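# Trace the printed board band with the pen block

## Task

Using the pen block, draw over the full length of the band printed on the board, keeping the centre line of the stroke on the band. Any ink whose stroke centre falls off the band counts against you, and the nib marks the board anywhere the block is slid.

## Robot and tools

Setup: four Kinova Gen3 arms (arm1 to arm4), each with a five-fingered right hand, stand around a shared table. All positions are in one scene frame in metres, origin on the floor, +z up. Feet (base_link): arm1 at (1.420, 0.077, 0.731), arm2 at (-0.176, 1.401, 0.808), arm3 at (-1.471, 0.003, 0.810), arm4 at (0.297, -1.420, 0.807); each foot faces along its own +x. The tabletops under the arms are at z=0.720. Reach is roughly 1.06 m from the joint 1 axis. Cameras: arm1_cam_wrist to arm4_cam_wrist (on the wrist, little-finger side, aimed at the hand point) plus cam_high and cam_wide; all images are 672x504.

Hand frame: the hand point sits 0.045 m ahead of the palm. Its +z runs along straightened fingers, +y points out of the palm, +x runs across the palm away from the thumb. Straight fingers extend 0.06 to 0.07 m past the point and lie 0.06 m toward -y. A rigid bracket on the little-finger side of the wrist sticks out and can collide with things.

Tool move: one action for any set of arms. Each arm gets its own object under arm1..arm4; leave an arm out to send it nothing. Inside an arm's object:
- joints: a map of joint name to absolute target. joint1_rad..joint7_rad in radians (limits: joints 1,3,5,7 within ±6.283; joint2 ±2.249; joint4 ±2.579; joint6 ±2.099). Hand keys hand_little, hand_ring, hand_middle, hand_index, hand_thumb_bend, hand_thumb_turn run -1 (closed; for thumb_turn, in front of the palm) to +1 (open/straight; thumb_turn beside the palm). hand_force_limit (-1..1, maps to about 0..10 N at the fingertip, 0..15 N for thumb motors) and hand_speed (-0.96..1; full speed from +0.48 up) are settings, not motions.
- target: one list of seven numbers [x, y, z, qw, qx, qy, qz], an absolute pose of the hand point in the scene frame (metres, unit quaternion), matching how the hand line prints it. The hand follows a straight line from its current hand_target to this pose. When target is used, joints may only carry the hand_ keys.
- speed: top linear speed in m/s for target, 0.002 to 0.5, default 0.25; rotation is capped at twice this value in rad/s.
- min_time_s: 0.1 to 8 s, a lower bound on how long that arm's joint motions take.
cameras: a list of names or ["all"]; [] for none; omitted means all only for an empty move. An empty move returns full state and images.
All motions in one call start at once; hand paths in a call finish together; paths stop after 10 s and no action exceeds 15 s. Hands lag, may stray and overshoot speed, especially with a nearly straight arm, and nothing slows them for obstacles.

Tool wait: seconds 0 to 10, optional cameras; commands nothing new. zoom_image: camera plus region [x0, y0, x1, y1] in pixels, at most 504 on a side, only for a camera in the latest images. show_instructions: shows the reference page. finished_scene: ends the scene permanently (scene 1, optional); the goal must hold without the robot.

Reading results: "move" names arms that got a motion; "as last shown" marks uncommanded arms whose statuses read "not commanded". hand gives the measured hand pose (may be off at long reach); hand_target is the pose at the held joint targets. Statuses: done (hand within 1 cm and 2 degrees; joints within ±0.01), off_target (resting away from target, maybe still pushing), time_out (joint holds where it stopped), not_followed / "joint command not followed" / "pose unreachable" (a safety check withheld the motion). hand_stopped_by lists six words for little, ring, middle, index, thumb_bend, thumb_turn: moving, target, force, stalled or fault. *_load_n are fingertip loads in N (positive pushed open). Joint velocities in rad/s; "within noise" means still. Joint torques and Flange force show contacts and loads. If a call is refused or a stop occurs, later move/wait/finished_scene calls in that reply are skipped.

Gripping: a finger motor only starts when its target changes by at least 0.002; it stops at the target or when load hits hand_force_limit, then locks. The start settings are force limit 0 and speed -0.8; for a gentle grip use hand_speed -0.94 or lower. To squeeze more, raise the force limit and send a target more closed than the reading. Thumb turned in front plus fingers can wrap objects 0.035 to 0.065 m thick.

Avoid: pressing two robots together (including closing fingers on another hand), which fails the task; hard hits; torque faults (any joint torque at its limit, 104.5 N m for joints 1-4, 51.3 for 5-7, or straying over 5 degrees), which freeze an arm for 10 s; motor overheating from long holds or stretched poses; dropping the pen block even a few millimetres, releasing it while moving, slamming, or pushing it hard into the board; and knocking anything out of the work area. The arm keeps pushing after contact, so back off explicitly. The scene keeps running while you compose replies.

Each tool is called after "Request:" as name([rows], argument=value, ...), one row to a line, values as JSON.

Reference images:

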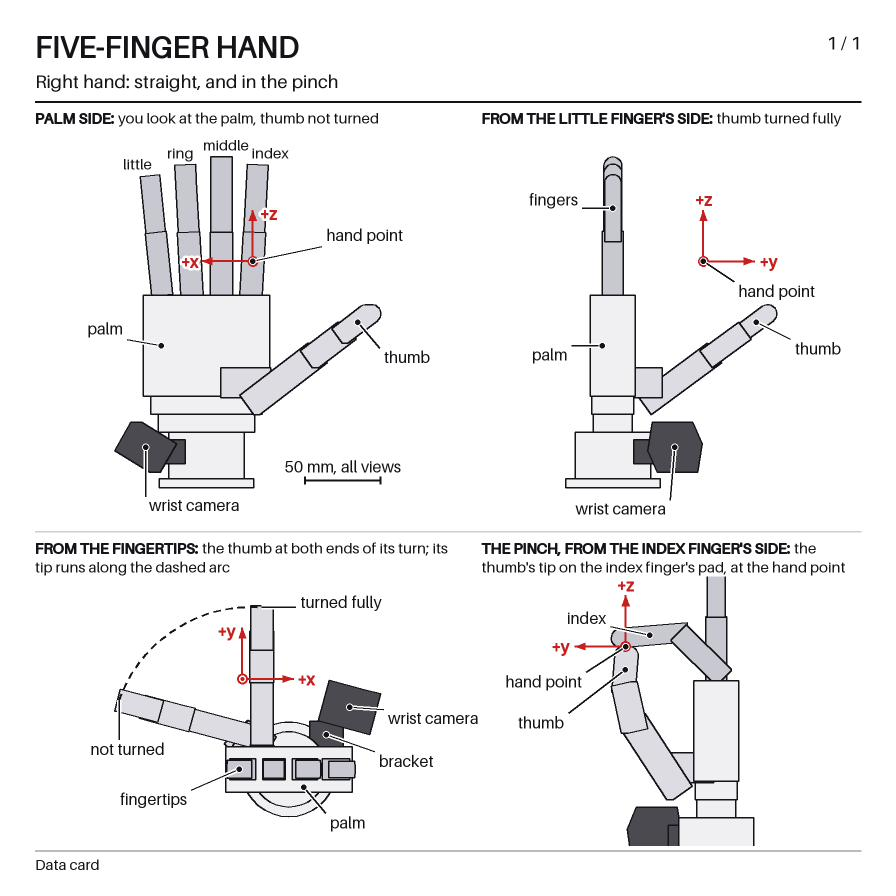

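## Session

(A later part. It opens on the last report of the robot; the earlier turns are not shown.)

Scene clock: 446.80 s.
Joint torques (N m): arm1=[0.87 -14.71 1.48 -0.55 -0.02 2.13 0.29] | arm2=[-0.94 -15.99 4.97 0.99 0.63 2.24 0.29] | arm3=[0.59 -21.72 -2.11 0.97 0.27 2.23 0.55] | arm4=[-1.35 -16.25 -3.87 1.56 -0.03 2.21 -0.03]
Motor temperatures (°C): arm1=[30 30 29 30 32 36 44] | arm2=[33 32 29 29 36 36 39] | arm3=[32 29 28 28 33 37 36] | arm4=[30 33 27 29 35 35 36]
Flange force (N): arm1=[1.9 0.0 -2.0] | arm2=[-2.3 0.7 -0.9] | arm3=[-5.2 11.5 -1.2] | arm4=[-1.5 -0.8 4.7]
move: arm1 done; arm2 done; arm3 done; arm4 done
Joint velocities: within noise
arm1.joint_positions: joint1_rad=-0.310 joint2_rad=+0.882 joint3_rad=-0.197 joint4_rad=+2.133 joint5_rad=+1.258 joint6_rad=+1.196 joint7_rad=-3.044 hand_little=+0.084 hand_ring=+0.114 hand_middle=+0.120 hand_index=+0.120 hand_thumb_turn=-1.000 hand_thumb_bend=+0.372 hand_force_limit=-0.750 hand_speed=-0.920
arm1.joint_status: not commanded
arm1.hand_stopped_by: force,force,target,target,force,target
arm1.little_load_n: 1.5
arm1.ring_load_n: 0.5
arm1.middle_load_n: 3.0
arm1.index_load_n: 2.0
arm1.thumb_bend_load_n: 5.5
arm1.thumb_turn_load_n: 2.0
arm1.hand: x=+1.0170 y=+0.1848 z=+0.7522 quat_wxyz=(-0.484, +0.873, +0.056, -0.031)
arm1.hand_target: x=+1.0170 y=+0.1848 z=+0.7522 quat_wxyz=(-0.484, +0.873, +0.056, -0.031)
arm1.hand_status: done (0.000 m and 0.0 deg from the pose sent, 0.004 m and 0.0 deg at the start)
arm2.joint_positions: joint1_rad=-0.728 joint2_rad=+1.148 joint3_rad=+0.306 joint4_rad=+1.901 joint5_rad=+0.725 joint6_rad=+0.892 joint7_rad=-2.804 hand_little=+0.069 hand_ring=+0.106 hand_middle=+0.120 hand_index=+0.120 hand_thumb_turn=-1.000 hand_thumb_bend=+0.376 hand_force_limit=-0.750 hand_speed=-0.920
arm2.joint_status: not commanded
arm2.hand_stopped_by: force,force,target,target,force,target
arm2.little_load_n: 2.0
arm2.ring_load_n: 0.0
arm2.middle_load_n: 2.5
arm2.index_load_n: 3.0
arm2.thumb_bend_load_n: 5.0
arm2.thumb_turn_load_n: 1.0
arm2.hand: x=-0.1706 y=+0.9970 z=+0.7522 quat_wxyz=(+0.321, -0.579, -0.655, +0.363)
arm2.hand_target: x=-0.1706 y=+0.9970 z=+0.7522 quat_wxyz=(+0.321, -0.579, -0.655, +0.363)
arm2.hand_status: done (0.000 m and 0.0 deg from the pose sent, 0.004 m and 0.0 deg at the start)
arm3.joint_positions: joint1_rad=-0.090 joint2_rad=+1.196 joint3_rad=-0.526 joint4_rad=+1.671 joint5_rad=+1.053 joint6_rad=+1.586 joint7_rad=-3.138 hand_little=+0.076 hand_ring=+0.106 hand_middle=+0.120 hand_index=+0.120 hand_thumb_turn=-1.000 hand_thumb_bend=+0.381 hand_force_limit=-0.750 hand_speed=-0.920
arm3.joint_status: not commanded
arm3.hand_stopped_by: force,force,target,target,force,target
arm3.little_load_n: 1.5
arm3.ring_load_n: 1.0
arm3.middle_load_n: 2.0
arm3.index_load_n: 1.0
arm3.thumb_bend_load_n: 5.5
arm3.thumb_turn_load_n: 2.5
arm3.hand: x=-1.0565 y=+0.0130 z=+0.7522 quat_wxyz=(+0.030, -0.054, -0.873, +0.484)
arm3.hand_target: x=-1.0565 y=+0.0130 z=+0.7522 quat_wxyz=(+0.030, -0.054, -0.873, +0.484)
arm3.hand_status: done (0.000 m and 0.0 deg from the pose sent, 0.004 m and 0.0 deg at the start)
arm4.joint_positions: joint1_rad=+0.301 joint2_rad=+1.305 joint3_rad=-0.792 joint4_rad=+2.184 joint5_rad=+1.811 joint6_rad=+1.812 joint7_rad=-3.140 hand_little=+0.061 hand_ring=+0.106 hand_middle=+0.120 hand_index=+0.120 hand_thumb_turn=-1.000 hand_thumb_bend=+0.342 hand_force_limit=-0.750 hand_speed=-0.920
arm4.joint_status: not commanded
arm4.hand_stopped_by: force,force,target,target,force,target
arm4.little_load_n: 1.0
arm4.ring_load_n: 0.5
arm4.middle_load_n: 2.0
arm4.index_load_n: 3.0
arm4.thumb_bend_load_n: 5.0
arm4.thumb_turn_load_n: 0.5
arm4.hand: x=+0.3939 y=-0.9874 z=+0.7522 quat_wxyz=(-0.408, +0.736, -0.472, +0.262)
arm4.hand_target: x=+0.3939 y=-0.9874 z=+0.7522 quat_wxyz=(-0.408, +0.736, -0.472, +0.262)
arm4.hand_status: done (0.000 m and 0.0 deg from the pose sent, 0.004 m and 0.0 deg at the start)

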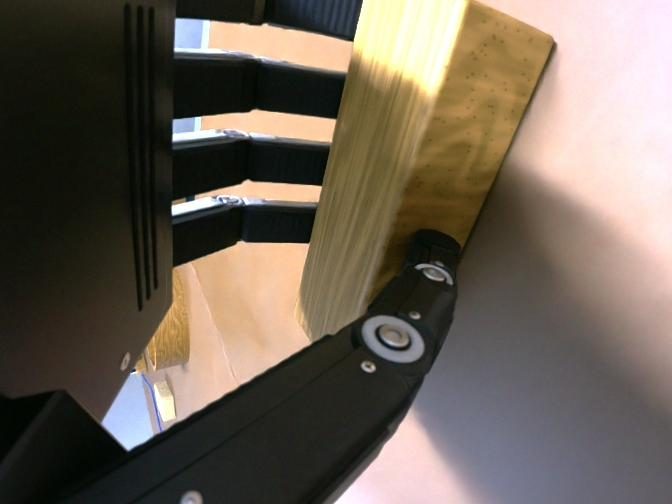

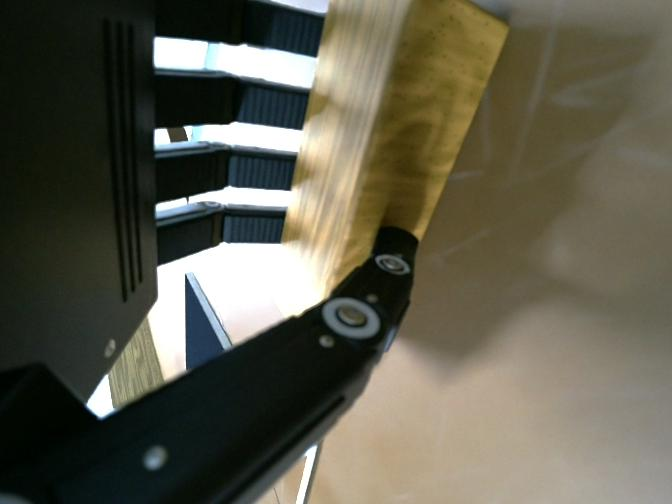

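Request:
move(arm1={"joints": {"hand_thumb_bend": 0.5, "hand_little": 0.22, "hand_ring": 0.22, "hand_middle": 0.22, "hand_index": 0.22}}, arm2={"joints": {"hand_thumb_bend": 0.5, "hand_little": 0.22, "hand_ring": 0.22, "hand_middle": 0.22, "hand_index": 0.22}}, arm3={"joints": {"hand_thumb_bend": 0.5, "hand_little": 0.22, "hand_ring": 0.22, "hand_middle": 0.22, "hand_index": 0.22}}, arm4={"joints": {"hand_thumb_bend": 0.5, "hand_little": 0.22, "hand_ring": 0.22, "hand_middle": 0.22, "hand_index": 0.22}}, cameras=["cam_high", "arm1_cam_wrist", "arm2_cam_wrist", "arm3_cam_wrist", "arm4_cam_wrist"])

Request:
zoom_image(camera="cam_high", region=[235, 220, 315, 300])

Scene clock: 450.90 s.
Joint torques (N m): arm1=[0.87 -14.34 1.32 -0.59 -0.03 1.92 0.29] | arm2=[-0.94 -15.82 4.63 0.82 0.56 2.12 0.26] | arm3=[0.58 -21.31 -2.25 0.93 0.24 2.01 0.53] | arm4=[-1.3 -15.88 -3.91 1.59 -0.05 1.99 0]
Motor temperatures (°C): arm1=[30 30 29 30 32 36 44] | arm2=[33 32 29 29 36 36 39] | arm3=[32 29 28 28 33 37 36] | arm4=[30 33 27 29 35 35 36]
Flange force (N): arm1=[2.0 -1.0 -2.5] | arm2=[-2.0 -0.2 -0.9] | arm3=[-5.3 10.6 -1.6] | arm4=[-1.5 -1.3 4.2]
move: arm1 done; arm2 done; arm3 done; arm4 done
Joint velocities: within noise
arm1.joint_positions: joint1_rad=-0.310 joint2_rad=+0.882 joint3_rad=-0.197 joint4_rad=+2.133 joint5_rad=+1.258 joint6_rad=+1.196 joint7_rad=-3.044 hand_little=+0.220 hand_ring=+0.220 hand_middle=+0.220 hand_index=+0.220 hand_thumb_turn=-1.000 hand_thumb_bend=+0.500 hand_force_limit=-0.750 hand_speed=-0.920
arm1.joint_status: all done
arm1.hand_stopped_by: target,target,target,target,target,target
arm1.little_load_n: 0.0
arm1.ring_load_n: 0.0
arm1.middle_load_n: 0.0
arm1.index_load_n: 0.0
arm1.thumb_bend_load_n: 0.0
arm1.thumb_turn_load_n: 0.0
arm1.hand: x=+1.0170 y=+0.1848 z=+0.7522 quat_wxyz=(-0.484, +0.873, +0.056, -0.031)
arm1.hand_target: x=+1.0170 y=+0.1848 z=+0.7522 quat_wxyz=(-0.484, +0.873, +0.056, -0.031)
arm1.hand_status: not commanded
arm2.joint_positions: joint1_rad=-0.728 joint2_rad=+1.148 joint3_rad=+0.306 joint4_rad=+1.901 joint5_rad=+0.725 joint6_rad=+0.892 joint7_rad=-2.804 hand_little=+0.220 hand_ring=+0.220 hand_middle=+0.220 hand_index=+0.220 hand_thumb_turn=-1.000 hand_thumb_bend=+0.500 hand_force_limit=-0.750 hand_speed=-0.920
arm2.joint_status: all done
arm2.hand_stopped_by: target,target,target,target,target,target
arm2.little_load_n: 0.0
arm2.ring_load_n: 0.0
arm2.middle_load_n: 0.0
arm2.index_load_n: 0.0
arm2.thumb_bend_load_n: 0.0
arm2.thumb_turn_load_n: 0.0
arm2.hand: x=-0.1706 y=+0.9970 z=+0.7522 quat_wxyz=(+0.321, -0.579, -0.655, +0.363)
arm2.hand_target: x=-0.1706 y=+0.9970 z=+0.7522 quat_wxyz=(+0.321, -0.579, -0.655, +0.363)
arm2.hand_status: not commanded
arm3.joint_positions: joint1_rad=-0.090 joint2_rad=+1.196 joint3_rad=-0.526 joint4_rad=+1.671 joint5_rad=+1.053 joint6_rad=+1.586 joint7_rad=-3.138 hand_little=+0.220 hand_ring=+0.220 hand_middle=+0.220 hand_index=+0.220 hand_thumb_turn=-1.000 hand_thumb_bend=+0.500 hand_force_limit=-0.750 hand_speed=-0.920
arm3.joint_status: all done
arm3.hand_stopped_by: target,target,target,target,target,target
arm3.little_load_n: 0.0
arm3.ring_load_n: 0.0
arm3.middle_load_n: 0.0
arm3.index_load_n: 0.0
arm3.thumb_bend_load_n: 0.0
arm3.thumb_turn_load_n: 0.0
arm3.hand: x=-1.0565 y=+0.0130 z=+0.7522 quat_wxyz=(+0.030, -0.054, -0.873, +0.484)
arm3.hand_target: x=-1.0565 y=+0.0130 z=+0.7522 quat_wxyz=(+0.030, -0.054, -0.873, +0.484)
arm3.hand_status: not commanded
arm4.joint_positions: joint1_rad=+0.301 joint2_rad=+1.305 joint3_rad=-0.792 joint4_rad=+2.184 joint5_rad=+1.811 joint6_rad=+1.812 joint7_rad=-3.140 hand_little=+0.220 hand_ring=+0.220 hand_middle=+0.220 hand_index=+0.220 hand_thumb_turn=-1.000 hand_thumb_bend=+0.500 hand_force_limit=-0.750 hand_speed=-0.920
arm4.joint_status: all done
arm4.hand_stopped_by: target,target,target,target,target,target
arm4.little_load_n: 0.0
arm4.ring_load_n: 0.0
arm4.middle_load_n: 0.0
arm4.index_load_n: 0.0
arm4.thumb_bend_load_n: 0.0
arm4.thumb_turn_load_n: 0.0
arm4.hand: x=+0.3939 y=-0.9874 z=+0.7522 quat_wxyz=(-0.408, +0.736, -0.472, +0.262)
arm4.hand_target: x=+0.3939 y=-0.9874 z=+0.7522 quat_wxyz=(-0.408, +0.736, -0.472, +0.262)
arm4.hand_status: not commanded
pictures: arm1_cam_wrist, arm2_cam_wrist, arm3_cam_wrist, arm4_cam_wrist, cam_high

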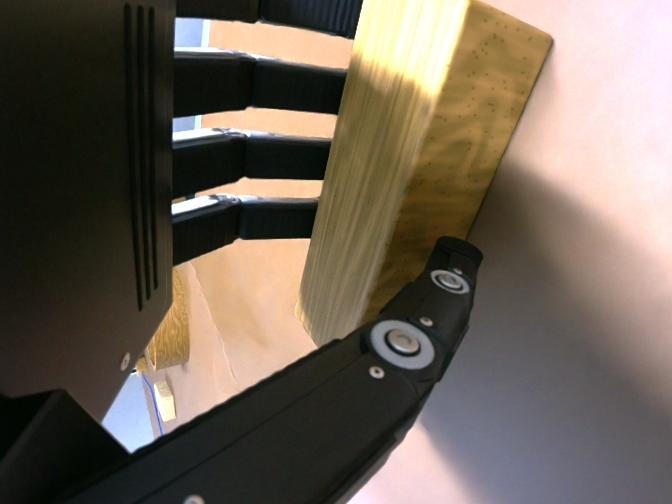

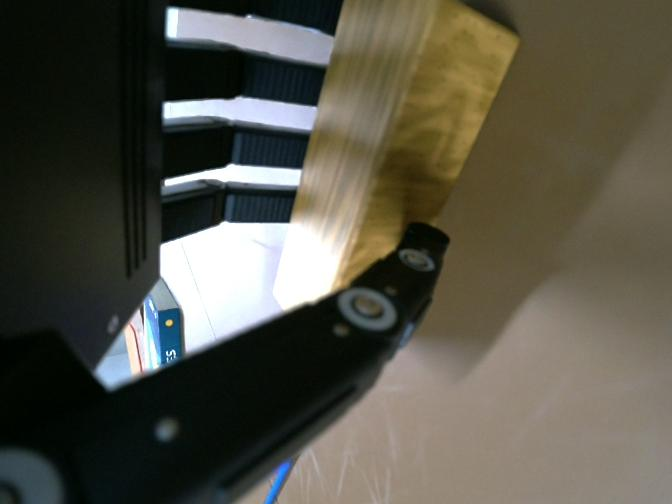

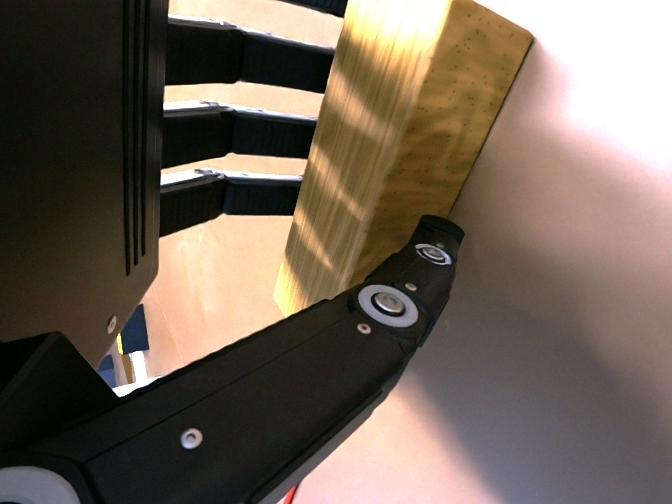

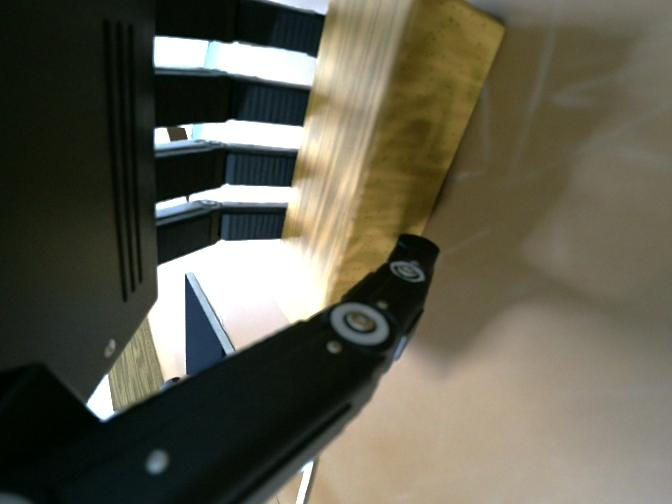

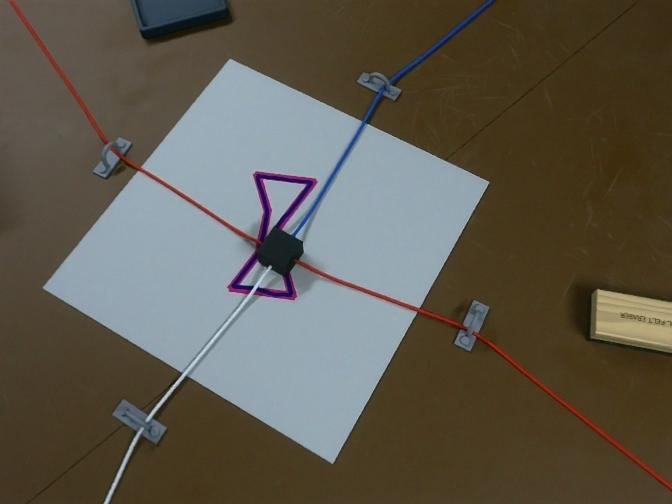

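Scaled by 6.300 from the camera's image (finer frame: 960x720).

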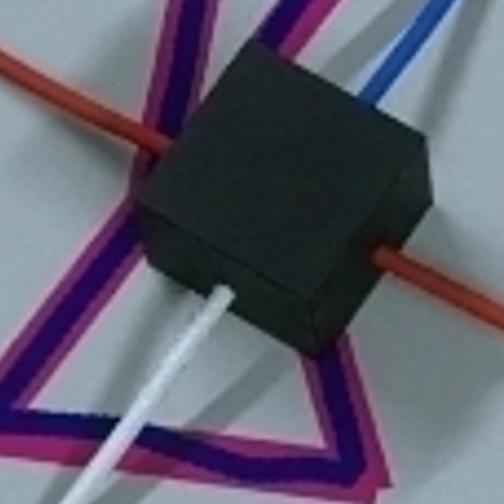

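Request:
finished_scene()

The scene is finished: the task was done.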